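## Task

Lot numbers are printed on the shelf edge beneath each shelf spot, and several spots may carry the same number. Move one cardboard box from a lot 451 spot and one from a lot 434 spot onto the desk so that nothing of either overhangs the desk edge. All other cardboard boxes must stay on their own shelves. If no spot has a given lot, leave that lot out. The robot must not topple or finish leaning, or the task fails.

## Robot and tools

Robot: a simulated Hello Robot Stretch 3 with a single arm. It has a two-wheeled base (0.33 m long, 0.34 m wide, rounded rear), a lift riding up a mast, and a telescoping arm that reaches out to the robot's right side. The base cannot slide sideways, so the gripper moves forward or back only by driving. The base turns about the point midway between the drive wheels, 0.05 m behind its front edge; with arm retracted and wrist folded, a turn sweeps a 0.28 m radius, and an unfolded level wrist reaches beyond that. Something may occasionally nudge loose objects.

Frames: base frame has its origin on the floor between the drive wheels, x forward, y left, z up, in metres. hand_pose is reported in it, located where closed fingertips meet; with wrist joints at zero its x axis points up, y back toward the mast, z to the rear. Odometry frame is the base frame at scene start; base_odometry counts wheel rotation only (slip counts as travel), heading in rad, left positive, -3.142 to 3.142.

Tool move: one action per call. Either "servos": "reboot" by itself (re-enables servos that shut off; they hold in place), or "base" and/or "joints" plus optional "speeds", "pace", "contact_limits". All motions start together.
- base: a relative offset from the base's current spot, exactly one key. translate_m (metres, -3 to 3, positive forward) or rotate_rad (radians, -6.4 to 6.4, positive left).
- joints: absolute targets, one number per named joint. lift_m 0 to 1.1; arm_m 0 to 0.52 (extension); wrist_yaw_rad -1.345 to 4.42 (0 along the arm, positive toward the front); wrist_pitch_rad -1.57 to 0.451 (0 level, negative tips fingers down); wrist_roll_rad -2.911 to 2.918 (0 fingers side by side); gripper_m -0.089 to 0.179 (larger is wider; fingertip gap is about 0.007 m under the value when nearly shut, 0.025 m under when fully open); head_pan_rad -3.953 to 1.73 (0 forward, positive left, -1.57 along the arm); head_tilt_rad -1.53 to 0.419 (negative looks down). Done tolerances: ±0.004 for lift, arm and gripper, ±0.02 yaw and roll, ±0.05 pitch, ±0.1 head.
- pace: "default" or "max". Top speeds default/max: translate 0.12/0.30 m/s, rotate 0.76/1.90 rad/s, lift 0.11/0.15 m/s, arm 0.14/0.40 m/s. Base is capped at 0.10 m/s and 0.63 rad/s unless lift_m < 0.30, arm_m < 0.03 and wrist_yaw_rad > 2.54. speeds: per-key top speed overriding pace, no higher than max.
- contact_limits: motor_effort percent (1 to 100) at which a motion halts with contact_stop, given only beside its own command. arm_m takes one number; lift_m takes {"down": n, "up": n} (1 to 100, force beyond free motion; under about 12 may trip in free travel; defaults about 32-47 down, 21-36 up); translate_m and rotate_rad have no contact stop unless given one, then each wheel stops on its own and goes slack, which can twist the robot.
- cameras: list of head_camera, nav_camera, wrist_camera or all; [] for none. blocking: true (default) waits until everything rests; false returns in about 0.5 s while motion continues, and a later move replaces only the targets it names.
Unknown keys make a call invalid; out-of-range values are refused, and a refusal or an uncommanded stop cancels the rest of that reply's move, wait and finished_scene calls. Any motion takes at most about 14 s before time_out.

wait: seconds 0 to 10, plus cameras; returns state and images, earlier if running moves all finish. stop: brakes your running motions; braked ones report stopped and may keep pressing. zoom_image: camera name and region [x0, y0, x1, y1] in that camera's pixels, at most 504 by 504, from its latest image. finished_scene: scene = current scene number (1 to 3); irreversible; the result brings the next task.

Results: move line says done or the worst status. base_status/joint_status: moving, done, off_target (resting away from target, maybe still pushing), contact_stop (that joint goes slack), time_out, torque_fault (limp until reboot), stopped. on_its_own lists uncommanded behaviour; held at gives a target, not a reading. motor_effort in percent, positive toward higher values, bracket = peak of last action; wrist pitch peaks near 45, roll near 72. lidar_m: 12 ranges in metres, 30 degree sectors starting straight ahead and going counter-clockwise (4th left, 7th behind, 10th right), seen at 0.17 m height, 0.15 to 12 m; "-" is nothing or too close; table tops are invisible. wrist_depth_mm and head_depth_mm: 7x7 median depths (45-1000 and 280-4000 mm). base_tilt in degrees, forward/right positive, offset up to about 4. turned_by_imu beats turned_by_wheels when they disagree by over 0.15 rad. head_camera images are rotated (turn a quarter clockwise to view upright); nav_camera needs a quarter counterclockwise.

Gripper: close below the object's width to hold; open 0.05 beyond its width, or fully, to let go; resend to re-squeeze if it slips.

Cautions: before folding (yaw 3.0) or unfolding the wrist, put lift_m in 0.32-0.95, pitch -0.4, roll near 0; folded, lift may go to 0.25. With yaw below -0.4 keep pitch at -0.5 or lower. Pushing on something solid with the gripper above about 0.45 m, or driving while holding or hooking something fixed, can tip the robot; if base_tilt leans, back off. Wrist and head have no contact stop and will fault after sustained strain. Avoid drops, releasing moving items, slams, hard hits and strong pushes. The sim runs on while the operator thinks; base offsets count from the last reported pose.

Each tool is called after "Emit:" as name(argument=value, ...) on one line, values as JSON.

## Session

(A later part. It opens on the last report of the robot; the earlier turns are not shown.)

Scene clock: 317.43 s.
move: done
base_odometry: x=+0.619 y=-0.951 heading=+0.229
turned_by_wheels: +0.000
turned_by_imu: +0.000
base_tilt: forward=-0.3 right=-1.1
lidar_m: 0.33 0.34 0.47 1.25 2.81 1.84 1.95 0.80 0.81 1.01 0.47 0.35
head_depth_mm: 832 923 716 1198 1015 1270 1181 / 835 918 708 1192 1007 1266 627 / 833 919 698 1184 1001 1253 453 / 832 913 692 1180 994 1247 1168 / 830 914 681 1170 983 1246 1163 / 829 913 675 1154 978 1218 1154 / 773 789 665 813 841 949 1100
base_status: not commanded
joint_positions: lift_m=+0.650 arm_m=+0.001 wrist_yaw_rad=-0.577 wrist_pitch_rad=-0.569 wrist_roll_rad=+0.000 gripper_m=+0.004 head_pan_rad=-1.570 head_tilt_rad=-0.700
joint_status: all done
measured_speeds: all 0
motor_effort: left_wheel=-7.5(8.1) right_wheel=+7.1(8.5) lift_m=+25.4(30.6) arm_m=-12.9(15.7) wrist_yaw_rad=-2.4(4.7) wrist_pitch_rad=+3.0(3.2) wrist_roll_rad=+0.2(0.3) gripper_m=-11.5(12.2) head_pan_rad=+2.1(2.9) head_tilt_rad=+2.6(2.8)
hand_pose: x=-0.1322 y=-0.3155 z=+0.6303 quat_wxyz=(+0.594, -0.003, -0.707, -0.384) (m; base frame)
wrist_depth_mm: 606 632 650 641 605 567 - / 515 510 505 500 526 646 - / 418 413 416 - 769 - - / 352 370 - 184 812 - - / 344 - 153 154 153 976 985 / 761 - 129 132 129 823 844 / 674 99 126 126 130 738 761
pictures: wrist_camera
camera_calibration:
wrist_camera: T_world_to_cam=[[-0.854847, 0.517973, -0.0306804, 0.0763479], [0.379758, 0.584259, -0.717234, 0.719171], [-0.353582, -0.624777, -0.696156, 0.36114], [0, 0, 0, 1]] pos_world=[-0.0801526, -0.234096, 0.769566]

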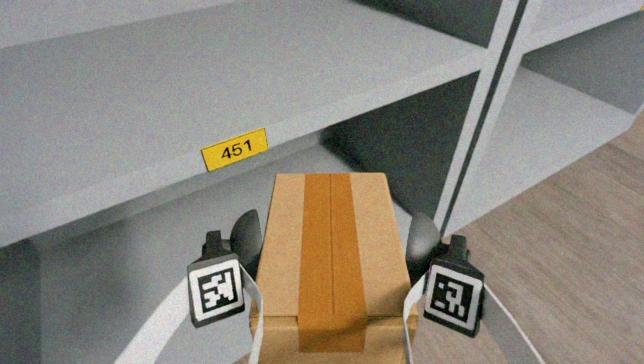

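Emit:
move(base={"translate_m": -0.42}, cameras=[])

Emit:
move(base={"rotate_rad": -1.6}, joints={"lift_m": 0.84, "wrist_yaw_rad": 0.0}, cameras=[])

Emit:
move(base={"translate_m": -1.2}, cameras=["nav_camera"])

Scene clock: 343.67 s.
move: done
base_odometry: x=+0.210 y=-1.047 heading=+0.229
turned_by_wheels: +0.000
turned_by_imu: -0.001
base_tilt: forward=-0.4 right=-1.2
lidar_m: 0.75 0.78 1.06 3.72 2.21 1.51 1.53 1.23 0.58 0.59 0.97 0.78
head_depth_mm: 460 508 576 675 981 1278 1178 / 661 640 617 668 774 1020 628 / 838 900 704 1058 940 998 454 / 836 920 692 1175 997 1253 1179 / 838 919 684 1169 983 1247 1154 / 835 917 673 1173 977 1264 1152 / 832 900 665 1169 974 1229 1143
base_status: done
joint_positions: lift_m=+0.650 arm_m=+0.001 wrist_yaw_rad=-0.577 wrist_pitch_rad=-0.569 wrist_roll_rad=+0.000 gripper_m=+0.004 head_pan_rad=-1.570 head_tilt_rad=-0.700
joint_status: not commanded
measured_speeds: all 0
motor_effort: left_wheel=-4.3(12.6) right_wheel=-7.6(11.4) lift_m=+31.2(32.4) arm_m=-12.5(13.2) wrist_yaw_rad=-3.3(4.5) wrist_pitch_rad=+3.0(3.2) wrist_roll_rad=+0.0(0.3) gripper_m=-12.0(12.6) head_pan_rad=+2.1(2.3) head_tilt_rad=+2.2(3.1)
hand_pose: x=-0.1322 y=-0.3155 z=+0.6303 quat_wxyz=(+0.594, -0.003, -0.707, -0.384) (m; base frame)
wrist_depth_mm: 605 607 336 607 635 629 689 / 521 513 384 474 535 - - / 416 414 409 475 - - - / 351 372 481 185 - - - / 347 - 154 154 149 985 972 / - - 129 131 128 858 842 / - 99 126 126 131 745 773
pictures: none
No camera images: "cameras" was empty.

Scene clock: 347.30 s.
move: done
base_odometry: x=+0.210 y=-1.047 heading=-1.370
turned_by_wheels: -1.600
turned_by_imu: -1.574
base_tilt: forward=-0.5 right=-1.2
lidar_m: 0.58 0.99 0.78 0.75 0.77 1.04 2.72 1.74 1.50 1.53 1.23 0.59
head_depth_mm: 1286 1436 1641 1918 1735 1459 - / 1291 1412 1619 1882 1712 1490 - / 1269 1437 1628 1901 1702 1334 - / 1276 1431 1627 1901 1704 336 348 / 1281 1432 1608 1892 1675 1355 1182 / 1269 1419 1625 1880 1664 1375 1175 / 1277 1436 1636 1871 1649 1375 1165
base_status: done
joint_positions: lift_m=+0.840 arm_m=+0.001 wrist_yaw_rad=-0.003 wrist_pitch_rad=-0.570 wrist_roll_rad=+0.000 gripper_m=+0.004 head_pan_rad=-1.570 head_tilt_rad=-0.700
joint_status: all done
measured_speeds: all 0
motor_effort: left_wheel=+8.1(12.3) right_wheel=-9.8(14.9) lift_m=+31.0(34.0) arm_m=-13.3(13.4) wrist_yaw_rad=+2.4(4.4) wrist_pitch_rad=+3.1(3.3) wrist_roll_rad=+0.1(0.3) gripper_m=-11.8(12.2) head_pan_rad=+1.4(2.1) head_tilt_rad=+1.4(2.5)
hand_pose: x=-0.0222 y=-0.3483 z=+0.8202 quat_wxyz=(+0.679, +0.198, -0.679, -0.200) (m; base frame)
wrist_depth_mm: - - - - - - - / 900 - - - - - - / 819 - - - - - - / - - - 183 - - - / - - 157 154 153 - - / - - 129 132 129 - - / - 108 129 126 130 917 954
pictures: none
No camera images: "cameras" was empty.

Scene clock: 360.40 s.
move: done
base_odometry: x=-0.029 y=+0.129 heading=-1.370
turned_by_wheels: +0.000
turned_by_imu: -0.001
base_tilt: forward=-0.3 right=-1.1
lidar_m: 1.77 1.05 0.75 0.72 0.75 1.01 2.53 2.29 0.97 1.13 1.62 2.09
head_depth_mm: 1336 1483 1364 1066 1680 1457 - / 1329 1484 1345 1051 1619 1491 - / 1326 1478 1331 1045 1664 1339 - / 1312 1476 1312 1034 1693 336 348 / 1311 1471 1302 1022 1637 1354 1182 / 1312 1459 1282 1065 1666 1384 1181 / 1306 1463 1664 1880 1668 1371 1167
base_status: done
joint_positions: lift_m=+0.840 arm_m=+0.001 wrist_yaw_rad=-0.003 wrist_pitch_rad=-0.570 wrist_roll_rad=+0.000 gripper_m=+0.004 head_pan_rad=-1.570 head_tilt_rad=-0.700
joint_status: not commanded
measured_speeds: all 0
motor_effort: left_wheel=-2.3(9.6) right_wheel=-9.4(15.4) lift_m=+24.0(31.5) arm_m=-11.2(13.4) wrist_yaw_rad=+1.4(3.6) wrist_pitch_rad=+3.1(3.3) wrist_roll_rad=-0.3(0.3) gripper_m=-11.9(12.4) head_pan_rad=+1.0(2.1) head_tilt_rad=+1.1(2.5)
hand_pose: x=-0.0221 y=-0.3483 z=+0.8202 quat_wxyz=(+0.679, +0.198, -0.679, -0.200) (m; base frame)
wrist_depth_mm: - - - - - - - / - - - - - 863 - / - - - - - - - / - - - 184 - - - / - - 157 154 153 - - / - - 129 131 128 - - / - 117 129 126 130 934 952
pictures: nav_camera (sideways)
camera_calibration:
nav_camera: T_world_to_cam=[[0.0175717, -0.623692, 0.781472, -0.973693], [-0.999787, -0.0193907, 0.00700493, 0.0471588], [0.0107843, -0.781429, -0.6239, 0.765077], [0, 0, 0, 1]] pos_world=[0.0560074, -0.00851666, 1.23792]

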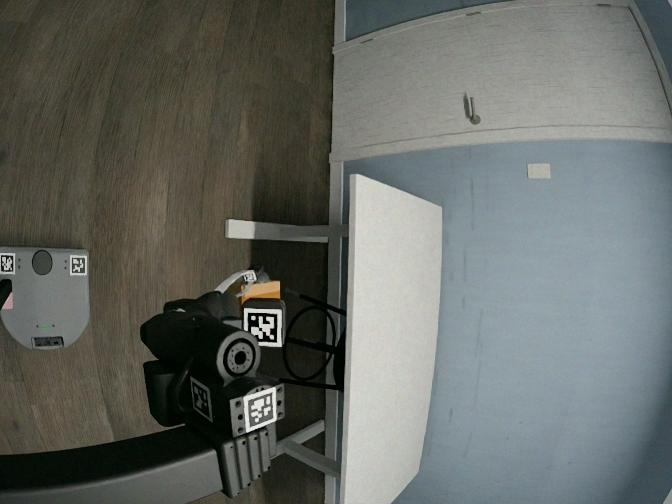

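Emit:
move(joints={"arm_m": 0.48}, cameras=[])

Emit:
move(joints={"lift_m": 0.79}, cameras=["wrist_camera"])

Emit:
move(joints={"lift_m": 0.77}, speeds={"lift_m": 0.03}, contact_limits={"lift_m": {"down": 14}}, cameras=["wrist_camera"])

Scene clock: 383.70 s.
move: done
base_odometry: x=-0.029 y=+0.129 heading=-1.370
turned_by_wheels: +0.000
turned_by_imu: +0.000
base_tilt: forward=-0.2 right=-1.1
lidar_m: 1.76 1.05 0.75 0.72 0.75 1.00 2.53 2.28 0.97 1.13 1.62 2.09
head_depth_mm: 1322 1475 1360 1025 318 - - / 1321 1481 1286 397 341 1380 1196 / 1323 1478 606 1003 1657 1408 1194 / 1305 1472 724 986 1692 1405 1185 / 1310 1467 1305 1027 1641 1381 1183 / 1300 1463 1291 1061 1680 1384 1181 / 1301 1458 1660 1869 1670 1380 1168
base_status: not commanded
joint_positions: lift_m=+0.840 arm_m=+0.480 wrist_yaw_rad=-0.003 wrist_pitch_rad=-0.570 wrist_roll_rad=+0.000 gripper_m=+0.004 head_pan_rad=-1.570 head_tilt_rad=-0.700
joint_status: all done
measured_speeds: all 0
motor_effort: left_wheel=-2.2(2.7) right_wheel=-10.0(10.8) lift_m=+28.3(29.1) arm_m=+12.7(15.3) wrist_yaw_rad=+1.6(3.3) wrist_pitch_rad=+3.2(3.3) wrist_roll_rad=-0.1(0.5) gripper_m=-11.9(12.2) head_pan_rad=+0.8(1.6) head_tilt_rad=+1.0(2.1)
hand_pose: x=-0.0221 y=-0.8277 z=+0.8202 quat_wxyz=(+0.679, +0.198, -0.678, -0.200) (m; base frame)
wrist_depth_mm: - - - - - - - / - - - - - - - / - - - - - - - / - - - 177 - - - / - - 153 153 149 278 282 / 268 266 129 132 130 252 257 / 238 108 225 126 130 222 230
pictures: none
No camera images: "cameras" was empty.

Scene clock: 385.00 s.
move: done
base_odometry: x=-0.029 y=+0.129 heading=-1.370
turned_by_wheels: +0.000
turned_by_imu: +0.000
base_tilt: forward=-0.2 right=-1.2
lidar_m: 1.77 1.05 0.76 0.72 0.75 1.00 2.54 2.28 0.97 1.13 1.62 2.08
head_depth_mm: 1327 1483 1370 1069 1635 306 - / 1317 1481 1353 522 384 323 1175 / 1316 1474 1329 645 1661 1409 1194 / 1311 1469 1321 946 1707 1392 1188 / 1311 1469 1305 1031 1644 1375 1179 / 1311 1469 1287 1057 1677 1373 1172 / 1305 1466 1658 1874 1661 1381 1165
base_status: not commanded
joint_positions: lift_m=+0.790 arm_m=+0.480 wrist_yaw_rad=-0.003 wrist_pitch_rad=-0.570 wrist_roll_rad=+0.000 gripper_m=+0.004 head_pan_rad=-1.570 head_tilt_rad=-0.700
joint_status: all done
measured_speeds: all 0
motor_effort: left_wheel=-2.2(2.6) right_wheel=-10.2(10.6) lift_m=+26.3(28.6) arm_m=+10.8(13.2) wrist_yaw_rad=+2.0(3.5) wrist_pitch_rad=+3.2(3.3) wrist_roll_rad=+0.2(0.3) gripper_m=-11.8(12.2) head_pan_rad=+0.9(1.4) head_tilt_rad=+1.2(1.8)
hand_pose: x=-0.0221 y=-0.8277 z=+0.7702 quat_wxyz=(+0.679, +0.198, -0.678, -0.200) (m; base frame)
wrist_depth_mm: - - - - - - - / - - - - - - - / - - - - - - - / 269 266 271 183 265 265 263 / 238 237 157 154 152 229 229 / 209 209 129 132 129 198 202 / 187 108 179 126 130 174 182
pictures: wrist_camera
camera_calibration:
wrist_camera: T_world_to_cam=[[-0.999092, -0.029549, -0.0307073, -0.0162641], [0.00140665, 0.697307, -0.716772, 1.16182], [0.0425923, -0.716164, -0.696632, 0.110866], [0, 0, 0, 1]] pos_world=[-0.0226056, -0.731225, 0.90949]

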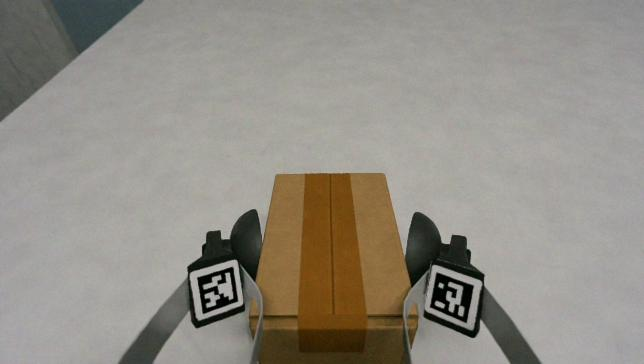

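Scene clock: 386.10 s.
move: done
base_odometry: x=-0.029 y=+0.129 heading=-1.370
turned_by_wheels: +0.000
turned_by_imu: +0.000
base_tilt: forward=-0.4 right=-1.1
lidar_m: 1.76 1.05 0.75 0.72 0.75 1.00 2.54 2.28 0.97 1.13 1.62 2.08
head_depth_mm: 1321 1473 1358 1061 1683 330 291 / 1322 1478 1346 959 407 339 1125 / 1313 1479 1336 652 1657 1407 1190 / 1316 1465 1309 953 1697 1396 1188 / 1308 1470 1296 1031 1637 1382 1187 / 1317 1459 1295 1056 1665 1383 1179 / 1323 1465 1657 1886 1667 1377 1168
base_status: not commanded
joint_positions: lift_m=+0.770 arm_m=+0.480 wrist_yaw_rad=-0.003 wrist_pitch_rad=-0.560 wrist_roll_rad=+0.000 gripper_m=+0.004 head_pan_rad=-1.570 head_tilt_rad=-0.700
joint_status: all done
measured_speeds: all 0
motor_effort: left_wheel=-2.6(2.7) right_wheel=-9.9(10.3) lift_m=+22.5(27.4) arm_m=+9.0(11.2) wrist_yaw_rad=+2.5(3.3) wrist_pitch_rad=+1.4(3.2) wrist_roll_rad=-0.3(0.3) gripper_m=-11.3(12.2) head_pan_rad=+1.1(1.1) head_tilt_rad=+1.4(1.7)
contact_limits: lift_m down 14 (down: maximum 72; up: maximum 65)
hand_pose: x=-0.0221 y=-0.8293 z=+0.7522 quat_wxyz=(+0.680, +0.195, -0.679, -0.197) (m; base frame)
wrist_depth_mm: - - - - - - - / - - - - - - - / - - 274 281 271 275 273 / 253 250 247 172 237 241 240 / 216 216 156 148 150 209 208 / 190 190 129 130 129 180 183 / 173 108 161 128 159 158 164
pictures: wrist_camera
camera_calibration:
wrist_camera: T_world_to_cam=[[-0.999092, -0.0298565, -0.0303884, -0.0173601], [0.0013808, 0.690252, -0.723568, 1.14925], [0.0425788, -0.722953, -0.689584, 0.0862873], [0, 0, 0, 1]] pos_world=[-0.0226052, -0.731408, 0.890534]

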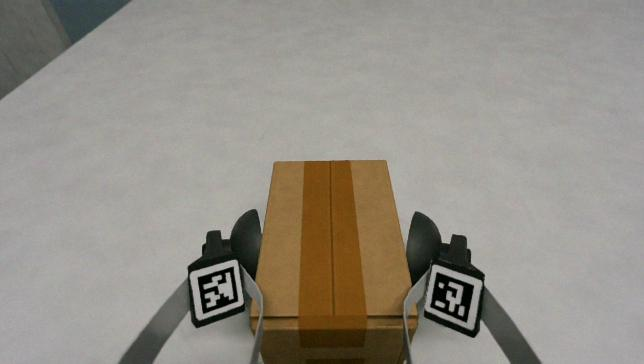

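Emit:
move(joints={"gripper_m": 0.17}, cameras=["wrist_camera"])

Emit:
move(joints={"lift_m": 0.87}, cameras=["wrist_camera"])

Emit:
move(joints={"arm_m": 0.0, "wrist_pitch_rad": -0.4}, pace="max", cameras=["nav_camera"])

Scene clock: 394.00 s.
move: done
base_odometry: x=-0.029 y=+0.129 heading=-1.370
turned_by_wheels: +0.000
turned_by_imu: +0.000
base_tilt: forward=-0.3 right=-1.1
lidar_m: 1.77 1.06 0.75 0.72 0.75 1.01 2.54 2.28 0.97 1.13 1.62 2.09
head_depth_mm: 1328 1485 1368 1070 1682 331 291 / 1324 1478 1349 952 408 339 1125 / 1312 1477 1329 649 1655 1401 1186 / 1310 1465 1312 950 1703 1404 1188 / 1324 1472 1299 1032 1640 1385 1178 / 1305 1465 1288 1063 1680 1372 1177 / 1313 1454 1656 1870 1666 1371 1167
base_status: not commanded
joint_positions: lift_m=+0.770 arm_m=+0.480 wrist_yaw_rad=-0.003 wrist_pitch_rad=-0.560 wrist_roll_rad=+0.000 gripper_m=+0.170 head_pan_rad=-1.570 head_tilt_rad=-0.700
joint_status: all done
measured_speeds: all 0
motor_effort: left_wheel=-2.2(2.4) right_wheel=-10.0(10.3) lift_m=+29.1(29.8) arm_m=+2.1(5.5) wrist_yaw_rad=+1.9(3.2) wrist_pitch_rad=+1.4(1.6) wrist_roll_rad=-0.3(0.3) gripper_m=+0.8(85.2) head_pan_rad=+0.3(1.1) head_tilt_rad=+1.4(1.8)
contact_limits: lift_m down 14 (down: maximum 72; up: maximum 65)
hand_pose: x=-0.0221 y=-0.8292 z=+0.7521 quat_wxyz=(+0.680, +0.195, -0.679, -0.197) (m; base frame)
wrist_depth_mm: - - - - - - - / - - - - - - - / - - 281 278 267 274 271 / 250 249 248 171 235 242 238 / 217 214 213 148 204 209 207 / 117 142 184 130 175 180 119 / 117 161 164 129 158 161 109
pictures: wrist_camera
camera_calibration:
wrist_camera: T_world_to_cam=[[-0.999089, -0.0299344, -0.0304041, -0.0173943], [0.00131845, 0.69059, -0.723245, 1.14917], [0.0426467, -0.722627, -0.689922, 0.0868023], [0, 0, 0, 1]] pos_world=[-0.0225954, -0.7314, 0.890489]

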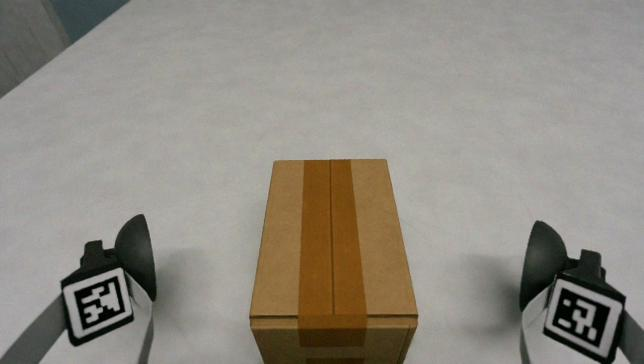

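Scene clock: 395.73 s.
move: done
base_odometry: x=-0.029 y=+0.129 heading=-1.370
turned_by_wheels: +0.000
turned_by_imu: +0.000
base_tilt: forward=-0.3 right=-1.1
lidar_m: 1.77 1.05 0.76 0.72 0.75 1.01 2.53 2.29 0.96 1.13 1.62 2.08
head_depth_mm: 1326 1493 1369 381 296 - 1208 / 1326 1476 491 373 1378 1412 1200 / 1317 1452 587 1036 1648 1410 1193 / 1311 1475 614 957 1714 1406 1188 / 1310 1464 1298 1030 1634 1386 1176 / 1313 1465 1289 1058 1662 1384 1174 / 1311 1470 1651 1877 1653 1378 1168
base_status: not commanded
joint_positions: lift_m=+0.870 arm_m=+0.480 wrist_yaw_rad=-0.003 wrist_pitch_rad=-0.561 wrist_roll_rad=+0.000 gripper_m=+0.170 head_pan_rad=-1.570 head_tilt_rad=-0.700
joint_status: all done
measured_speeds: all 0
motor_effort: left_wheel=-2.2(2.7) right_wheel=-10.0(10.4) lift_m=+30.1(34.8) arm_m=+0.0(2.4) wrist_yaw_rad=+1.4(2.7) wrist_pitch_rad=+1.6(1.7) wrist_roll_rad=+0.3(0.3) gripper_m=+0.5(1.2) head_pan_rad=+0.1(1.4) head_tilt_rad=+1.2(1.5)
hand_pose: x=-0.0221 y=-0.8291 z=+0.8520 quat_wxyz=(+0.679, +0.195, -0.679, -0.197) (m; base frame)
wrist_depth_mm: - - - - - - - / - - - - - - - / - - - - - - - / - - - - - - - / - 144 - - - - - / - 127 - 241 - 135 116 / 117 263 268 216 264 259 109
pictures: wrist_camera
camera_calibration:
wrist_camera: T_world_to_cam=[[-0.999089, -0.0299148, -0.0304249, -0.0143206], [0.00131962, 0.691054, -0.722802, 1.22134], [0.0426477, -0.722184, -0.690385, 0.156542], [0, 0, 0, 1]] pos_world=[-0.0225954, -0.731388, 0.990424]

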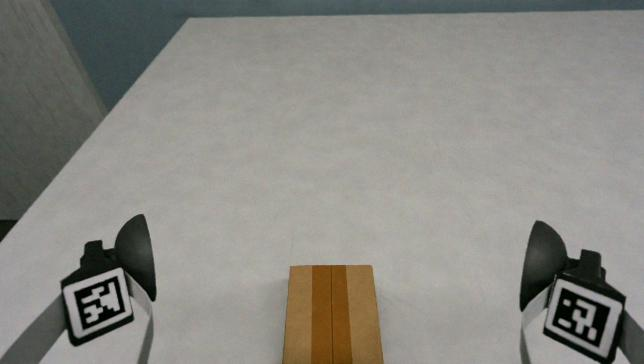

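Scene clock: 398.20 s.
move: done
base_odometry: x=-0.029 y=+0.129 heading=-1.370
turned_by_wheels: +0.000
turned_by_imu: +0.000
base_tilt: forward=-0.2 right=-1.2
lidar_m: 1.76 1.05 0.76 0.72 0.75 1.01 2.54 2.29 0.97 1.13 1.62 2.08
head_depth_mm: 1321 1482 1368 1068 1695 1511 - / 1320 1481 1350 1061 1620 1484 - / 1320 1476 1333 1044 1660 1371 - / 1313 1480 1305 1000 1694 309 - / 1315 1482 1299 1024 1634 1348 1183 / 1309 1468 1292 1060 1673 1377 1174 / 1307 1459 1666 1871 1672 1372 1170
base_status: not commanded
joint_positions: lift_m=+0.870 arm_m=+0.001 wrist_yaw_rad=-0.003 wrist_pitch_rad=-0.419 wrist_roll_rad=+0.000 gripper_m=+0.170 head_pan_rad=-1.570 head_tilt_rad=-0.700
joint_status: all done
measured_speeds: all 0
motor_effort: left_wheel=-2.5(2.6) right_wheel=-9.8(10.7) lift_m=+24.8(29.4) arm_m=-11.2(14.5) wrist_yaw_rad=+2.3(3.0) wrist_pitch_rad=+3.1(5.9) wrist_roll_rad=-0.1(0.3) gripper_m=+0.4(1.3) head_pan_rad=+0.4(1.0) head_tilt_rad=+0.7(2.0)
hand_pose: x=-0.0221 y=-0.3698 z=+0.8824 quat_wxyz=(+0.692, +0.146, -0.691, -0.148) (m; base frame)
wrist_depth_mm: - - - - - - - / - - - - - - - / - - - 605 - - - / - - - - - - - / - - - - - - - / 118 142 - - - 135 119 / 117 - - - - - 109
pictures: nav_camera (sideways)
camera_calibration:
nav_camera: T_world_to_cam=[[0.0175718, -0.623692, 0.781472, -0.973693], [-0.999787, -0.0193908, 0.00700493, 0.0471588], [0.0107844, -0.781429, -0.6239, 0.765077], [0, 0, 0, 1]] pos_world=[0.0560074, -0.00851665, 1.23792]

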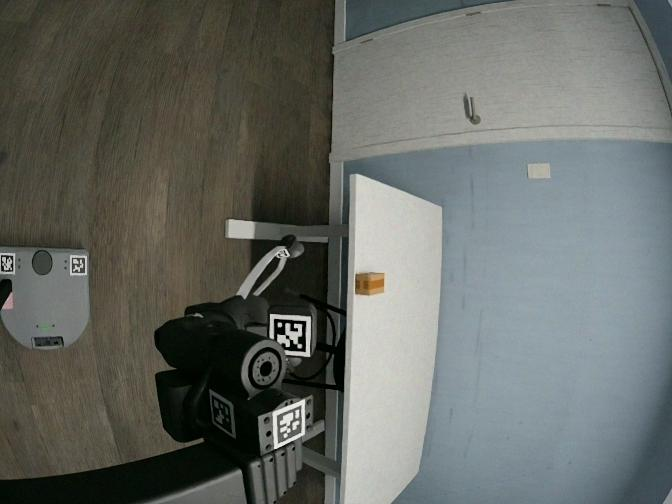

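Emit:
move(joints={"wrist_yaw_rad": 3.0, "lift_m": 0.29, "head_pan_rad": 0.0, "head_tilt_rad": -0.35}, pace="max", cameras=[])

Emit:
move(base={"translate_m": -2.0}, pace="max", cameras=[])

Emit:
move(base={"rotate_rad": 1.6}, pace="max", cameras=["nav_camera"])

Scene clock: 421.77 s.
move: done
base_odometry: x=-0.029 y=+0.129 heading=-1.370
turned_by_wheels: +0.000
turned_by_imu: +0.000
base_tilt: forward=-0.2 right=-1.1
lidar_m: 1.77 1.05 0.75 0.72 0.75 1.00 2.54 2.28 0.97 1.13 1.62 2.08
head_depth_mm: 1849 2028 2171 2291 2311 1956 1532 / 1864 2011 2172 2265 2327 1946 1509 / 1558 1628 1818 2247 2184 1949 1486 / 1909 2010 2113 2235 2263 1905 1493 / 1914 1984 2095 2252 2353 1898 1482 / 1920 1974 2083 2233 2372 1895 1482 / 1852 1943 2046 2160 2094 1868 1472
base_status: not commanded
joint_positions: lift_m=+0.290 arm_m=+0.001 wrist_yaw_rad=+2.997 wrist_pitch_rad=-0.418 wrist_roll_rad=+0.000 gripper_m=+0.170 head_pan_rad=+0.000 head_tilt_rad=-0.350
joint_status: all done
measured_speeds: all 0
motor_effort: left_wheel=-2.3(2.7) right_wheel=-10.0(10.7) lift_m=+25.7(27.3) arm_m=+11.9(13.7) wrist_yaw_rad=+2.1(6.6) wrist_pitch_rad=+2.9(3.2) wrist_roll_rad=+0.1(0.3) gripper_m=+1.0(1.2) head_pan_rad=-3.5(6.4) head_tilt_rad=-3.6(8.9)
hand_pose: x=+0.0111 y=+0.0765 z=+0.3026 quat_wxyz=(+0.197, +0.700, +0.097, +0.680) (m; base frame)
wrist_depth_mm: 661 139 703 737 756 789 806 / 740 149 770 803 820 854 891 / 794 164 830 867 899 919 915 / 766 185 707 759 749 738 737 / 636 150 217 618 611 617 601 / 117 127 244 524 521 489 119 / 117 278 270 284 456 443 107
pictures: none
No camera images: "cameras" was empty.

Scene clock: 429.83 s.
move: done
base_odometry: x=-0.429 y=+2.089 heading=-1.370
turned_by_wheels: +0.000
turned_by_imu: -0.002
base_tilt: forward=-0.4 right=-1.2
lidar_m: 2.89 0.99 0.83 2.14 0.80 0.57 0.55 0.56 0.76 1.61 1.45 2.18
head_depth_mm: 3652 3990 - 3941 2768 1964 1511 / 3775 3905 - - 2732 1951 1504 / 3788 3916 - - 2743 1927 1500 / 3767 3828 - 3989 2696 1928 1498 / 3768 3869 - - 2694 1910 1485 / 3776 3480 3671 3768 2650 1879 1477 / 3125 2247 2268 2306 2321 1891 1472
base_status: done
joint_positions: lift_m=+0.290 arm_m=+0.001 wrist_yaw_rad=+2.997 wrist_pitch_rad=-0.418 wrist_roll_rad=+0.000 gripper_m=+0.170 head_pan_rad=+0.000 head_tilt_rad=-0.350
joint_status: not commanded
measured_speeds: all 0
motor_effort: left_wheel=-3.6(14.3) right_wheel=-2.2(14.7) lift_m=+26.8(30.7) arm_m=-2.6(12.4) wrist_yaw_rad=+2.2(3.4) wrist_pitch_rad=+2.8(3.0) wrist_roll_rad=-0.1(0.4) gripper_m=+0.1(1.1) head_pan_rad=-2.8(3.7) head_tilt_rad=-0.8(4.1)
hand_pose: x=+0.0110 y=+0.0765 z=+0.3026 quat_wxyz=(+0.197, +0.700, +0.097, +0.680) (m; base frame)
wrist_depth_mm: - 139 - - - 738 752 / - 149 - - - 809 838 / 841 164 933 961 963 882 881 / 745 185 696 755 735 759 733 / 634 149 218 618 620 602 604 / 117 127 244 524 524 490 119 / 117 277 270 285 454 440 107
pictures: none
No camera images: "cameras" was empty.

Scene clock: 431.97 s.
move: done
base_odometry: x=-0.429 y=+2.089 heading=+0.230
turned_by_wheels: +1.600
turned_by_imu: +1.568
base_tilt: forward=-0.2 right=-1.3
lidar_m: 2.14 0.79 0.57 0.55 0.56 0.76 1.62 1.45 1.78 2.81 0.98 0.83
head_depth_mm: 1880 1980 2101 2208 1223 1205 1196 / 1878 1969 2092 2243 2384 1939 1500 / 1866 1981 2109 2204 2346 1943 1508 / 1859 1964 2069 2211 2318 1924 1498 / 1855 1954 2088 2200 2331 1915 1491 / 1869 1956 2078 2206 2356 1899 1483 / 1718 1728 1763 1784 1828 1748 1475
base_status: done
joint_positions: lift_m=+0.290 arm_m=+0.001 wrist_yaw_rad=+2.997 wrist_pitch_rad=-0.418 wrist_roll_rad=+0.000 gripper_m=+0.170 head_pan_rad=+0.000 head_tilt_rad=-0.350
joint_status: not commanded
measured_speeds: all 0
motor_effort: left_wheel=-5.6(15.2) right_wheel=+6.9(14.5) lift_m=+30.0(31.1) arm_m=-12.4(13.5) wrist_yaw_rad=+1.3(2.6) wrist_pitch_rad=+2.8(3.0) wrist_roll_rad=-0.4(0.4) gripper_m=+0.2(1.0) head_pan_rad=-2.5(3.1) head_tilt_rad=+0.5(1.0)
hand_pose: x=+0.0110 y=+0.0765 z=+0.3027 quat_wxyz=(+0.197, +0.700, +0.097, +0.680) (m; base frame)
wrist_depth_mm: 140 139 - - - - - / - 150 - - - - - / - 162 172 - 703 725 737 / 669 185 665 710 728 737 721 / 631 149 218 621 610 609 606 / 117 127 244 522 525 496 120 / 117 277 271 282 454 440 107
pictures: nav_camera (sideways)
camera_calibration:
nav_camera: T_world_to_cam=[[0.318422, 0.0170088, 0.947796, -1.19246], [0.0149197, -0.999805, 0.0129297, 0.0332511], [0.947832, 0.0100237, -0.318614, 0.362128], [0, 0, 0, 1]] pos_world=[0.0359732, 0.0498971, 1.24516]

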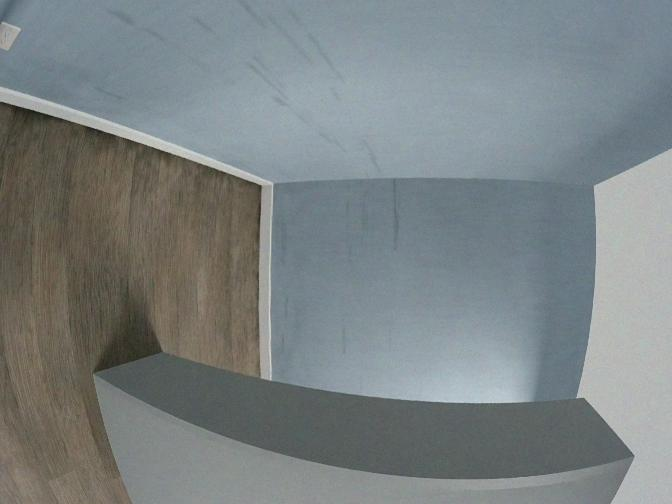

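Emit:
move(base={"translate_m": 1.75}, pace="max", cameras=[])

Emit:
move(base={"rotate_rad": -1.6}, joints={"head_pan_rad": -0.9, "head_tilt_rad": -0.4}, pace="max", cameras=["nav_camera"])

Scene clock: 452.73 s.
move: done
base_odometry: x=+1.275 y=+2.487 heading=+0.230
turned_by_wheels: +0.000
turned_by_imu: +0.002
base_tilt: forward=-0.3 right=-1.2
lidar_m: 0.40 0.42 0.56 0.57 0.59 0.80 2.13 0.76 1.46 1.66 0.58 0.42
head_depth_mm: 312 330 349 372 398 427 461 / 312 328 348 371 396 425 459 / 310 327 348 369 394 425 457 / 309 326 346 368 394 422 455 / 309 325 345 367 392 420 453 / 308 324 344 365 390 418 450 / 307 323 343 364 389 417 449
base_status: done
joint_positions: lift_m=+0.290 arm_m=+0.001 wrist_yaw_rad=+2.997 wrist_pitch_rad=-0.418 wrist_roll_rad=+0.000 gripper_m=+0.170 head_pan_rad=+0.000 head_tilt_rad=-0.350
joint_status: not commanded
measured_speeds: all 0
motor_effort: left_wheel=+1.2(10.0) right_wheel=+7.1(17.3) lift_m=+23.9(28.5) arm_m=-5.6(11.3) wrist_yaw_rad=+0.7(3.1) wrist_pitch_rad=+2.9(3.0) wrist_roll_rad=+0.0(0.4) gripper_m=+0.6(1.3) head_pan_rad=-1.2(2.7) head_tilt_rad=+4.1(4.3)
hand_pose: x=+0.0110 y=+0.0765 z=+0.3027 quat_wxyz=(+0.197, +0.700, +0.097, +0.680) (m; base frame)
wrist_depth_mm: - 139 - - - 589 459 / - 150 - - - 630 467 / - 162 173 709 729 665 472 / 687 185 700 731 740 662 478 / 628 149 217 609 621 599 459 / 117 127 245 522 525 492 119 / 117 278 271 282 449 440 107
pictures: none
No camera images: "cameras" was empty.

Scene clock: 454.87 s.
move: done
base_odometry: x=+1.275 y=+2.487 heading=-1.370
turned_by_wheels: -1.600
turned_by_imu: -1.570
base_tilt: forward=-0.4 right=-1.2
lidar_m: 1.72 0.59 0.42 0.40 0.42 0.56 0.57 0.59 0.79 2.05 0.76 1.46
head_depth_mm: 2970 3117 3183 3345 2545 1855 1454 / 847 932 1041 3442 2397 1853 1455 / 709 769 847 938 1046 1187 1315 / 638 680 727 783 851 941 1049 / 1158 1280 1363 1000 1445 1096 1336 / 1283 1397 1484 1085 1440 1187 1326 / 1319 1394 1473 1539 1420 1616 1366
base_status: done
joint_positions: lift_m=+0.290 arm_m=+0.001 wrist_yaw_rad=+2.997 wrist_pitch_rad=-0.418 wrist_roll_rad=+0.000 gripper_m=+0.170 head_pan_rad=-0.905 head_tilt_rad=-0.400
joint_status: all done
measured_speeds: all 0
motor_effort: left_wheel=+4.8(15.7) right_wheel=-8.7(14.7) lift_m=+24.9(25.4) arm_m=-13.0(13.2) wrist_yaw_rad=+1.7(2.8) wrist_pitch_rad=+2.9(3.1) wrist_roll_rad=-0.1(0.3) gripper_m=+0.3(1.1) head_pan_rad=+3.3(5.1) head_tilt_rad=-3.7(6.4)
hand_pose: x=+0.0110 y=+0.0765 z=+0.3027 quat_wxyz=(+0.197, +0.700, +0.097, +0.680) (m; base frame)
wrist_depth_mm: 378 139 404 420 432 447 458 / 415 150 443 454 471 490 509 / 460 163 473 506 523 539 557 / 506 185 520 558 581 608 617 / 531 149 216 590 597 612 605 / 117 127 244 526 522 489 119 / 117 278 272 283 454 442 107
pictures: nav_camera (sideways)
camera_calibration:
nav_camera: T_world_to_cam=[[0.238725, -0.276118, 0.931005, -1.17005], [-0.776362, -0.63017, 0.012176, 0.03906], [0.583329, -0.725703, -0.364804, 0.424465], [0, 0, 0, 1]] pos_world=[0.0620429, 0.00957754, 1.2437]

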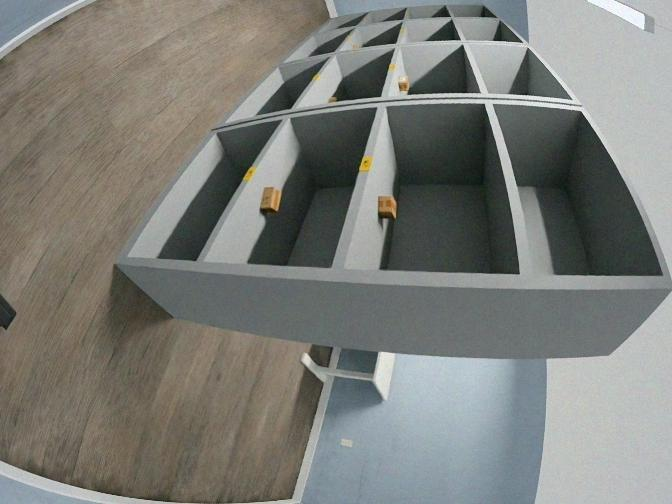

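Emit:
move(base={"translate_m": 1.38}, joints={"head_pan_rad": -1.0, "head_tilt_rad": -0.5}, pace="max", cameras=["head_camera"])

Emit:
move(joints={"head_pan_rad": -2.15, "head_tilt_rad": -0.5}, pace="max", cameras=["head_camera", "nav_camera"])

Scene clock: 467.77 s.
move: done
base_odometry: x=+1.550 y=+1.135 heading=-1.370
turned_by_wheels: +0.000
turned_by_imu: +0.002
base_tilt: forward=-0.4 right=-1.4
lidar_m: 1.83 0.63 0.45 0.43 0.45 0.61 1.57 1.06 1.08 0.58 1.06 1.06
head_depth_mm: 829 901 965 748 1125 914 772 / 863 957 1015 739 1169 976 860 / 891 1010 1066 733 1225 961 1186 / 930 1075 1143 823 1252 957 1245 / 964 1150 1195 829 1244 1018 1239 / 1000 1153 1161 1272 1220 1431 1267 / 932 1020 1046 1146 1180 1351 1298
base_status: done
joint_positions: lift_m=+0.290 arm_m=+0.001 wrist_yaw_rad=+2.997 wrist_pitch_rad=-0.418 wrist_roll_rad=+0.000 gripper_m=+0.170 head_pan_rad=-1.000 head_tilt_rad=-0.500
joint_status: all done
measured_speeds: all 0
motor_effort: left_wheel=+1.3(12.8) right_wheel=+6.8(14.4) lift_m=+28.0(28.8) arm_m=-10.7(13.6) wrist_yaw_rad=+1.4(3.2) wrist_pitch_rad=+2.8(3.0) wrist_roll_rad=-0.1(0.4) gripper_m=+0.8(1.2) head_pan_rad=-2.8(4.2) head_tilt_rad=+3.6(7.0)
hand_pose: x=+0.0110 y=+0.0765 z=+0.3027 quat_wxyz=(+0.197, +0.700, +0.097, +0.680) (m; base frame)
wrist_depth_mm: 409 140 433 448 464 483 495 / 448 150 475 485 507 526 546 / 485 163 511 541 557 574 604 / 536 185 557 586 604 627 661 / 566 149 216 620 615 617 604 / 117 127 243 525 520 492 120 / 117 278 271 283 456 444 107
pictures: head_camera (sideways)
camera_calibration:
head_camera: T_world_to_cam=[[-0.272306, 0.338493, -0.900706, 1.18917], [0.854794, 0.514891, -0.0649247, 0.0789254], [0.441789, -0.787597, -0.42955, 0.511926], [0, 0, 0, 1]] pos_world=[0.0301907, -0.0399737, 1.29612]

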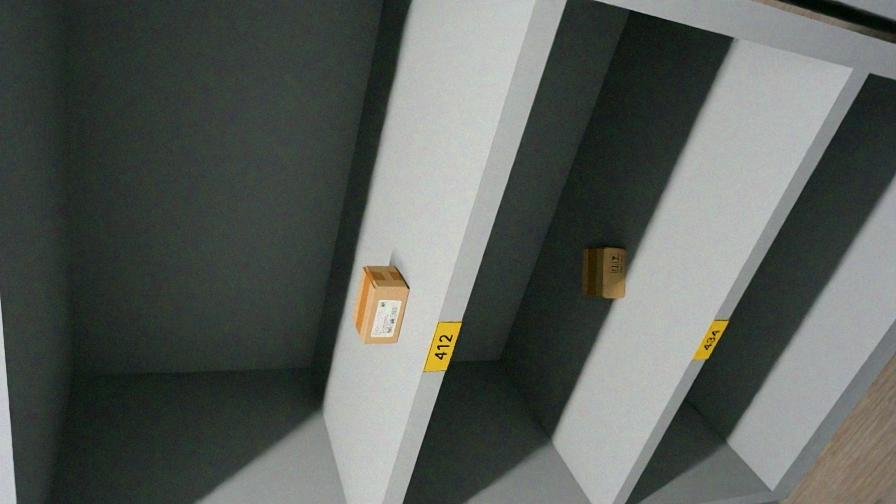

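Scene clock: 468.70 s.
move: done
base_odometry: x=+1.550 y=+1.135 heading=-1.370
turned_by_wheels: +0.000
turned_by_imu: +0.000
base_tilt: forward=-0.3 right=-1.4
lidar_m: 1.83 0.63 0.45 0.43 0.45 0.60 1.57 1.06 1.08 0.58 1.06 1.06
head_depth_mm: 866 932 1001 2190 2097 1671 1347 / 859 1034 1078 1150 1221 1395 1341 / 885 1168 1185 1294 1258 1444 1296 / 921 1172 1203 890 1251 1063 1252 / 958 1076 1123 815 1251 981 1242 / 920 1000 1058 749 1222 952 1180 / 863 932 990 699 1148 941 835
base_status: not commanded
joint_positions: lift_m=+0.290 arm_m=+0.001 wrist_yaw_rad=+2.997 wrist_pitch_rad=-0.418 wrist_roll_rad=+0.000 gripper_m=+0.170 head_pan_rad=-2.184 head_tilt_rad=-0.500
joint_status: all done
measured_speeds: all 0
motor_effort: left_wheel=+1.7(2.0) right_wheel=+6.3(7.3) lift_m=+29.1(29.4) arm_m=-10.3(11.4) wrist_yaw_rad=+2.1(3.2) wrist_pitch_rad=+2.9(3.0) wrist_roll_rad=+0.0(0.3) gripper_m=+0.5(0.9) head_pan_rad=+3.1(5.4) head_tilt_rad=+2.6(6.7)
hand_pose: x=+0.0110 y=+0.0765 z=+0.3027 quat_wxyz=(+0.197, +0.700, +0.097, +0.680) (m; base frame)
wrist_depth_mm: 413 140 439 450 462 481 494 / 449 149 472 492 511 524 544 / 492 164 505 540 559 584 613 / 530 185 552 592 606 633 659 / 565 150 217 611 612 605 604 / 117 127 244 527 523 489 120 / 117 279 271 282 454 437 107
pictures: head_camera (sideways), nav_camera (sideways)
camera_calibration:
head_camera: T_world_to_cam=[[0.210922, 0.37979, -0.900706, 1.18623], [0.799055, -0.597743, -0.0649247, 0.0792654], [-0.563048, -0.70602, -0.42955, 0.518056], [0, 0, 0, 1]] pos_world=[-0.0218483, -0.0373784, 1.29612]
nav_camera: T_world_to_cam=[[-0.248489, -0.382343, 0.889982, -1.11356], [-0.827027, 0.562063, 0.010555, 0.0414808], [-0.504261, -0.733416, -0.455874, 0.549609], [0, 0, 0, 1]] pos_world=[0.0347461, -0.045983, 1.24116]

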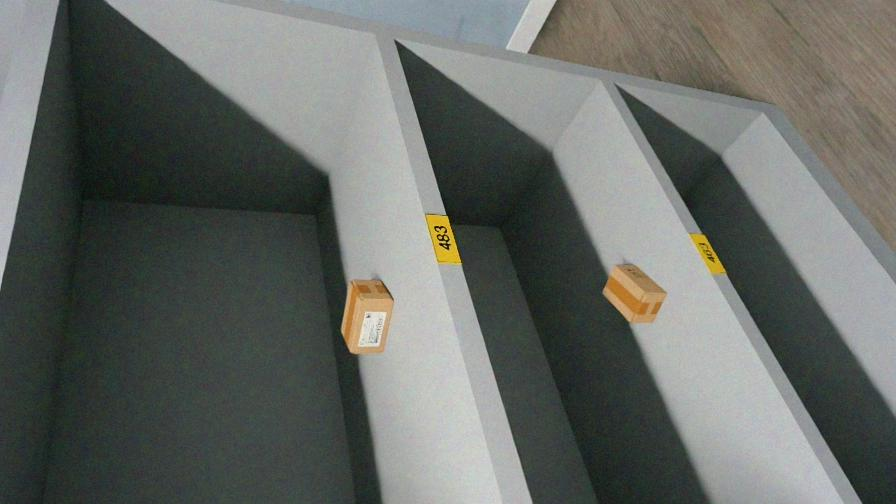

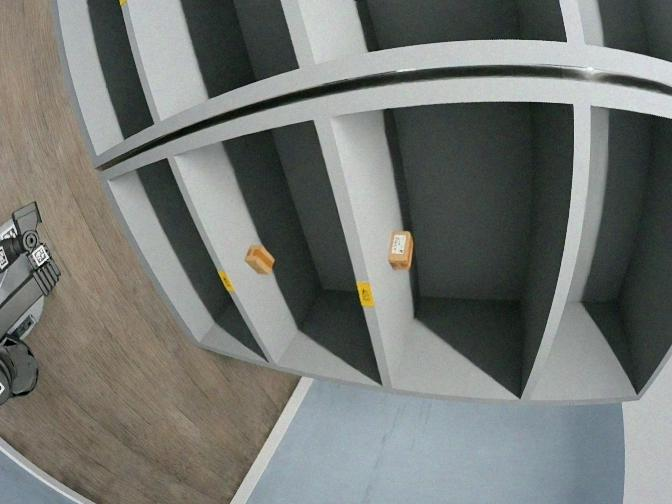

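Emit:
move(base={"translate_m": 0.49}, joints={"head_pan_rad": -1.57, "head_tilt_rad": -0.8}, pace="max", cameras=["head_camera"])

Emit:
zoom_image(camera="head_camera", region=[420, 300, 620, 500])

Scene clock: 483.67 s.
move: done
base_odometry: x=+1.648 y=+0.655 heading=-1.370
turned_by_wheels: +0.000
turned_by_imu: +0.000
base_tilt: forward=-0.3 right=-1.3
lidar_m: 1.89 0.64 0.47 0.44 0.46 0.62 1.61 1.48 0.71 1.02 0.70 1.42
head_depth_mm: 858 822 663 1068 984 1250 1157 / 853 811 655 1127 972 1279 1152 / 857 801 648 1124 964 1275 1153 / 855 712 640 1119 960 1273 1137 / 852 771 632 1102 953 1254 1133 / 851 764 627 1097 973 1254 1138 / 849 752 618 1089 969 1216 1131
base_status: done
joint_positions: lift_m=+0.290 arm_m=+0.001 wrist_yaw_rad=+2.998 wrist_pitch_rad=-0.418 wrist_roll_rad=+0.000 gripper_m=+0.170 head_pan_rad=-1.569 head_tilt_rad=-0.801
joint_status: all done
measured_speeds: all 0
motor_effort: left_wheel=+6.6(13.2) right_wheel=+0.8(14.4) lift_m=+29.6(31.3) arm_m=-9.0(10.1) wrist_yaw_rad=+1.8(3.6) wrist_pitch_rad=+2.9(3.0) wrist_roll_rad=+0.0(0.3) gripper_m=+0.4(1.4) head_pan_rad=-3.6(5.6) head_tilt_rad=-3.3(8.2)
hand_pose: x=+0.0110 y=+0.0765 z=+0.3027 quat_wxyz=(+0.196, +0.700, +0.097, +0.680) (m; base frame)
wrist_depth_mm: 417 139 448 460 475 491 507 / 455 149 484 501 517 540 554 / 497 163 518 549 572 593 618 / 544 185 576 603 625 653 670 / 575 149 217 624 620 609 600 / 117 128 243 530 518 487 119 / 117 278 271 284 451 439 107
pictures: head_camera (sideways)
camera_calibration:
head_camera: T_world_to_cam=[[-0.047599, 0.680108, -0.731565, 0.967277], [0.997496, -0.00598235, -0.0704632, 0.0852386], [-0.0522991, -0.733088, -0.678121, 0.838333], [0, 0, 0, 1]] pos_world=[0.00486016, -0.0427715, 1.28212]

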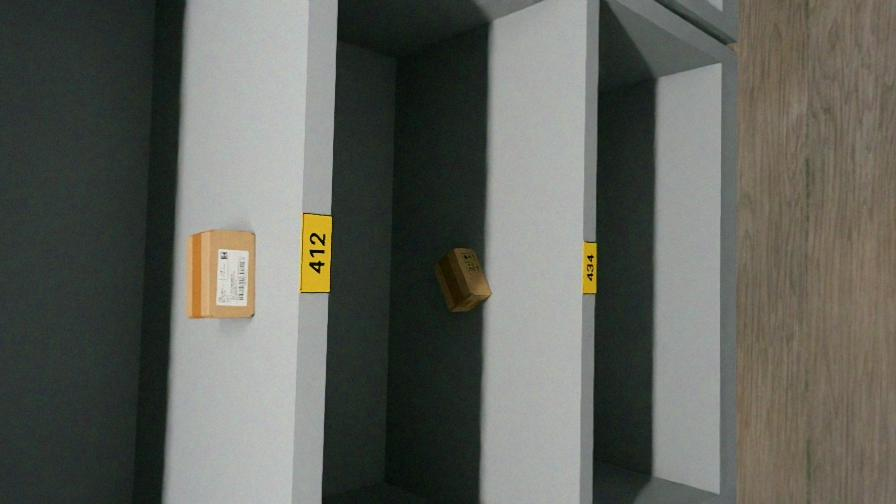

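Scaled by 2.520 from the camera's 896x504 image, which has a finer 1280x720 frame.

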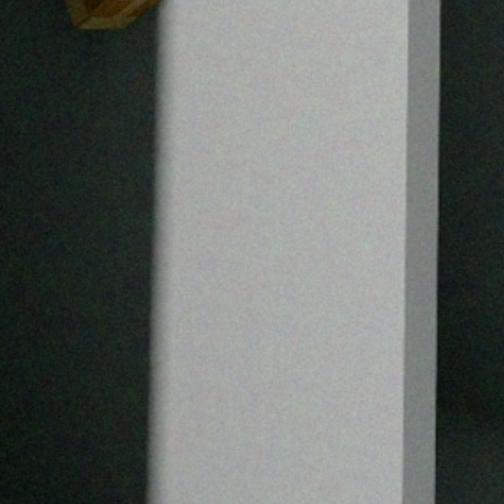

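Emit:
move(joints={"lift_m": 0.67, "wrist_pitch_rad": -0.4}, pace="max", cameras=[])

Emit:
move(joints={"wrist_yaw_rad": 0.0}, pace="max", cameras=["wrist_camera"])

Emit:
move(joints={"wrist_pitch_rad": -0.55}, cameras=["wrist_camera"])

Emit:
zoom_image(camera="wrist_camera", region=[220, 0, 420, 160])

Scene clock: 505.57 s.
move: done
base_odometry: x=+1.648 y=+0.655 heading=-1.370
turned_by_wheels: +0.000
turned_by_imu: +0.000
base_tilt: forward=-0.3 right=-1.3
lidar_m: 1.88 0.64 0.47 0.45 0.46 0.62 1.61 1.48 0.72 1.02 0.70 1.42
head_depth_mm: 856 822 666 1067 980 1238 1160 / 855 813 659 1135 972 1277 354 / 856 801 651 1123 974 1268 350 / 854 713 643 1115 961 1270 380 / 852 771 635 1097 957 1259 397 / 853 764 627 1104 970 1252 1131 / 850 755 619 1092 965 1225 1132
base_status: not commanded
joint_positions: lift_m=+0.670 arm_m=+0.001 wrist_yaw_rad=+2.998 wrist_pitch_rad=-0.418 wrist_roll_rad=+0.000 gripper_m=+0.170 head_pan_rad=-1.570 head_tilt_rad=-0.800
joint_status: all done
measured_speeds: all 0
motor_effort: left_wheel=+6.2(7.0) right_wheel=+0.4(1.3) lift_m=+28.3(34.0) arm_m=-6.1(8.1) wrist_yaw_rad=+1.6(2.8) wrist_pitch_rad=+2.8(5.1) wrist_roll_rad=+0.1(0.3) gripper_m=+0.6(1.4) head_pan_rad=-3.3(3.7) head_tilt_rad=+2.4(3.4)
hand_pose: x=+0.0110 y=+0.0765 z=+0.6827 quat_wxyz=(+0.196, +0.700, +0.097, +0.680) (m; base frame)
wrist_depth_mm: 421 139 442 457 475 492 512 / 456 149 483 494 518 540 561 / 498 163 520 554 567 596 628 / 543 185 571 607 631 667 699 / 596 149 217 686 706 730 800 / 118 127 244 778 819 787 120 / 117 796 283 858 874 831 109
pictures: none
No camera images: "cameras" was empty.

Scene clock: 507.37 s.
move: done
base_odometry: x=+1.648 y=+0.655 heading=-1.370
turned_by_wheels: +0.000
turned_by_imu: +0.000
base_tilt: forward=-0.3 right=-1.2
lidar_m: 1.88 0.65 0.47 0.45 0.46 0.62 1.61 1.48 0.71 1.02 0.70 1.42
head_depth_mm: 856 827 666 1069 980 1236 1156 / 853 816 658 1131 979 1281 354 / 852 800 651 1123 969 1251 350 / 855 714 641 1121 963 470 449 / 849 773 635 1100 956 1231 1134 / 850 766 627 1102 950 1255 1140 / 848 755 620 1094 968 1230 1125
base_status: not commanded
joint_positions: lift_m=+0.670 arm_m=+0.001 wrist_yaw_rad=+0.003 wrist_pitch_rad=-0.418 wrist_roll_rad=+0.000 gripper_m=+0.170 head_pan_rad=-1.570 head_tilt_rad=-0.800
joint_status: all done
measured_speeds: all 0
motor_effort: left_wheel=+6.2(7.0) right_wheel=+0.0(1.1) lift_m=+23.4(28.3) arm_m=-6.5(6.9) wrist_yaw_rad=-2.3(8.6) wrist_pitch_rad=+2.8(2.9) wrist_roll_rad=-0.2(0.3) gripper_m=+0.1(0.9) head_pan_rad=-2.5(3.6) head_tilt_rad=+2.0(3.0)
hand_pose: x=-0.0208 y=-0.3699 z=+0.6827 quat_wxyz=(+0.692, +0.148, -0.691, -0.146) (m; base frame)
wrist_depth_mm: 561 726 735 730 727 735 528 / 561 736 779 772 769 763 519 / 556 608 615 578 605 597 528 / 489 481 482 476 474 470 465 / 443 427 - 435 425 417 418 / 117 127 - - - 135 120 / 117 733 808 796 784 762 106
pictures: wrist_camera
camera_calibration:
wrist_camera: T_world_to_cam=[[-0.998877, -0.0399523, -0.0254556, -0.0115388], [-0.00249499, 0.580969, -0.813922, 0.803057], [0.0473069, -0.812944, -0.580417, 0.26265], [0, 0, 0, 1]] pos_world=[-0.0219474, -0.253492, 0.805778]

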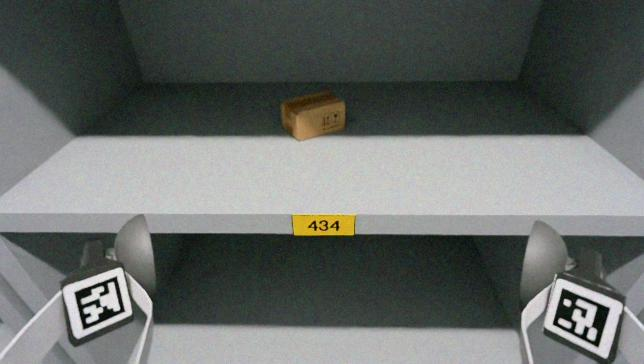

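Scene clock: 508.17 s.
move: done
base_odometry: x=+1.648 y=+0.655 heading=-1.370
turned_by_wheels: +0.000
turned_by_imu: +0.000
base_tilt: forward=-0.3 right=-1.1
lidar_m: 1.88 0.65 0.46 0.44 0.46 0.62 1.61 1.48 0.72 1.02 0.70 1.42
head_depth_mm: 860 826 666 1065 985 1232 1161 / 855 811 657 1132 979 1285 355 / 852 803 653 1124 968 1264 350 / 854 713 642 1114 959 1241 449 / 855 775 635 1105 952 1258 1117 / 850 766 626 1100 948 1256 1128 / 851 755 620 1086 968 1232 1133
base_status: not commanded
joint_positions: lift_m=+0.670 arm_m=+0.001 wrist_yaw_rad=+0.003 wrist_pitch_rad=-0.560 wrist_roll_rad=+0.000 gripper_m=+0.170 head_pan_rad=-1.570 head_tilt_rad=-0.800
joint_status: all done
measured_speeds: all 0
motor_effort: left_wheel=+6.6(6.9) right_wheel=+0.4(1.4) lift_m=+23.1(24.2) arm_m=-5.8(6.3) wrist_yaw_rad=-2.4(4.4) wrist_pitch_rad=+1.4(3.6) wrist_roll_rad=+0.2(0.4) gripper_m=+0.8(1.3) head_pan_rad=-2.5(3.3) head_tilt_rad=+2.6(3.0)
hand_pose: x=-0.0209 y=-0.3498 z=+0.6521 quat_wxyz=(+0.680, +0.197, -0.679, -0.195) (m; base frame)
wrist_depth_mm: 552 696 731 718 706 696 522 / 530 569 550 537 545 536 509 / 461 455 452 445 440 445 436 / 507 442 - - 428 423 480 / 560 146 - - - - 514 / 117 127 803 790 795 135 117 / 117 767 776 781 756 761 107
pictures: wrist_camera
camera_calibration:
wrist_camera: T_world_to_cam=[[-0.998894, -0.0358603, -0.0303972, -0.00694728], [-0.00277333, 0.690435, -0.723389, 0.745764], [0.0469282, -0.722505, -0.689772, 0.364243], [0, 0, 0, 1]] pos_world=[-0.0219646, -0.251984, 0.790511]

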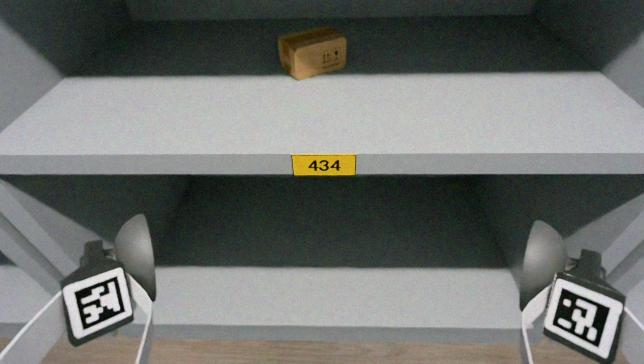

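Scaled by 2.520.

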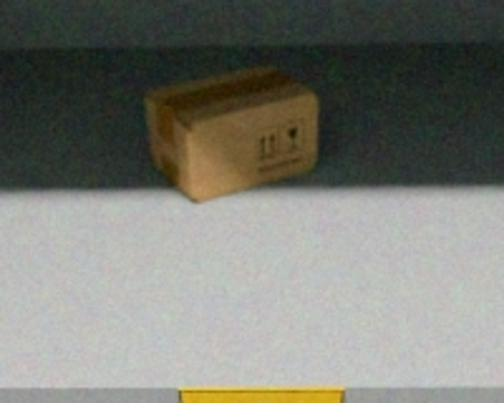

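Emit:
move(base={"translate_m": -0.05}, joints={"wrist_yaw_rad": 0.49, "arm_m": 0.3}, contact_limits={"arm_m": 40}, cameras=["wrist_camera"])

Scene clock: 574.63 s.
move: done
base_odometry: x=+1.638 y=+0.704 heading=-1.370
turned_by_wheels: +0.000
turned_by_imu: +0.000
base_tilt: forward=-0.4 right=-1.1
lidar_m: 1.87 0.64 0.46 0.44 0.46 0.62 1.61 1.44 0.69 1.02 0.73 0.79
head_depth_mm: 856 824 664 1001 956 1199 1136 / 856 814 657 1138 924 411 360 / 853 802 650 1128 616 1251 1153 / 851 790 643 1117 688 1258 1141 / 852 648 634 1067 914 1261 1139 / 853 764 626 1095 947 1250 1130 / 846 754 619 1087 970 1247 1130
base_status: done
joint_positions: lift_m=+0.670 arm_m=+0.300 wrist_yaw_rad=+0.487 wrist_pitch_rad=-0.561 wrist_roll_rad=+0.000 gripper_m=+0.170 head_pan_rad=-1.570 head_tilt_rad=-0.800
joint_status: all done
measured_speeds: all 0
motor_effort: left_wheel=-6.1(9.0) right_wheel=-6.1(12.5) lift_m=+25.1(25.5) arm_m=+13.0(15.4) wrist_yaw_rad=+1.8(5.2) wrist_pitch_rad=+1.6(1.7) wrist_roll_rad=+0.1(0.3) gripper_m=+0.2(1.1) head_pan_rad=-2.5(3.6) head_tilt_rad=+2.0(3.1)
contact_limits: arm_m 40 (drawing in: default 31, maximum 55; extending or still: default 40, maximum 69)
hand_pose: x=+0.0740 y=-0.6255 z=+0.6520 quat_wxyz=(+0.707, +0.354, -0.612, -0.026) (m; base frame)
wrist_depth_mm: 374 454 590 547 478 424 384 / 387 481 547 543 517 465 417 / 410 454 447 443 433 433 421 / 385 383 375 373 307 352 363 / 336 318 325 322 318 317 315 / 118 142 286 284 282 273 119 / 117 260 256 255 251 245 107
pictures: wrist_camera
camera_calibration:
wrist_camera: T_world_to_cam=[[-0.86762, -0.496297, -0.0304234, -0.219728], [-0.32384, 0.610443, -0.722833, 0.909588], [0.377311, -0.617292, -0.690353, 0.202259], [0, 0, 0, 1]] pos_world=[0.0276057, -0.539449, 0.790425]

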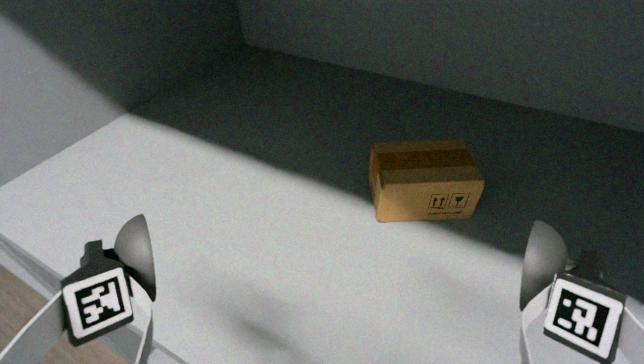

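Emit:
move(base={"translate_m": -0.0126}, joints={"wrist_yaw_rad": 0.553, "arm_m": 0.474}, contact_limits={"arm_m": 40}, cameras=["wrist_camera"])

Scene clock: 594.90 s.
move: done
base_odometry: x=+1.636 y=+0.716 heading=-1.370
turned_by_wheels: +0.000
turned_by_imu: +0.000
base_tilt: forward=-0.2 right=-1.2
lidar_m: 1.87 0.64 0.46 0.44 0.46 0.62 1.61 1.43 0.68 1.02 0.73 0.79
head_depth_mm: 856 827 667 967 954 1237 1153 / 852 814 657 1135 921 401 360 / 856 802 651 694 926 1246 1154 / 853 790 642 804 964 1271 1146 / 853 651 634 1042 953 1255 1143 / 847 767 627 1095 972 1255 1131 / 848 757 620 1092 965 1245 1130
base_status: done
joint_positions: lift_m=+0.670 arm_m=+0.474 wrist_yaw_rad=+0.550 wrist_pitch_rad=-0.561 wrist_roll_rad=+0.000 gripper_m=+0.170 head_pan_rad=-1.570 head_tilt_rad=-0.800
joint_status: all done
measured_speeds: all 0
motor_effort: left_wheel=-7.5(10.1) right_wheel=-6.0(9.7) lift_m=+25.6(26.6) arm_m=+13.6(15.5) wrist_yaw_rad=+1.5(5.3) wrist_pitch_rad=+1.5(1.7) wrist_roll_rad=-0.2(0.3) gripper_m=+0.9(1.1) head_pan_rad=-2.4(3.2) head_tilt_rad=+0.3(1.9)
contact_limits: arm_m 40 (drawing in: default 31, maximum 55; extending or still: default 40, maximum 69)
hand_pose: x=+0.0852 y=-0.7931 z=+0.6520 quat_wxyz=(+0.707, +0.373, -0.600, -0.004) (m; base frame)
wrist_depth_mm: 373 449 441 370 319 274 244 / 394 476 501 409 343 299 263 / 408 448 451 430 384 325 283 / 384 380 375 371 370 351 309 / 331 316 324 321 318 316 312 / 118 142 285 226 274 272 119 / 117 249 249 202 239 244 107
pictures: wrist_camera
camera_calibration:
wrist_camera: T_world_to_cam=[[-0.834638, -0.549959, -0.0304252, -0.338591], [-0.361665, 0.588863, -0.722799, 1.00161], [0.415426, -0.592272, -0.690388, 0.11118], [0, 0, 0, 1]] pos_world=[0.0334601, -0.710175, 0.79042]

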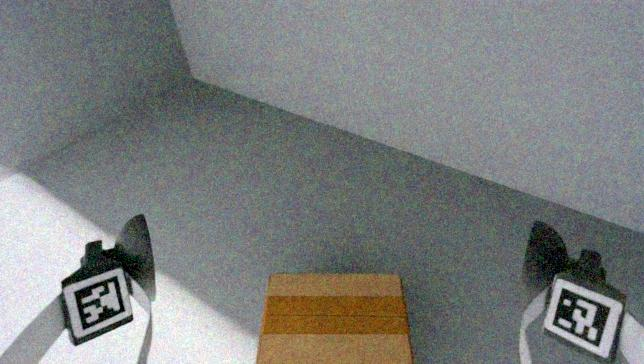

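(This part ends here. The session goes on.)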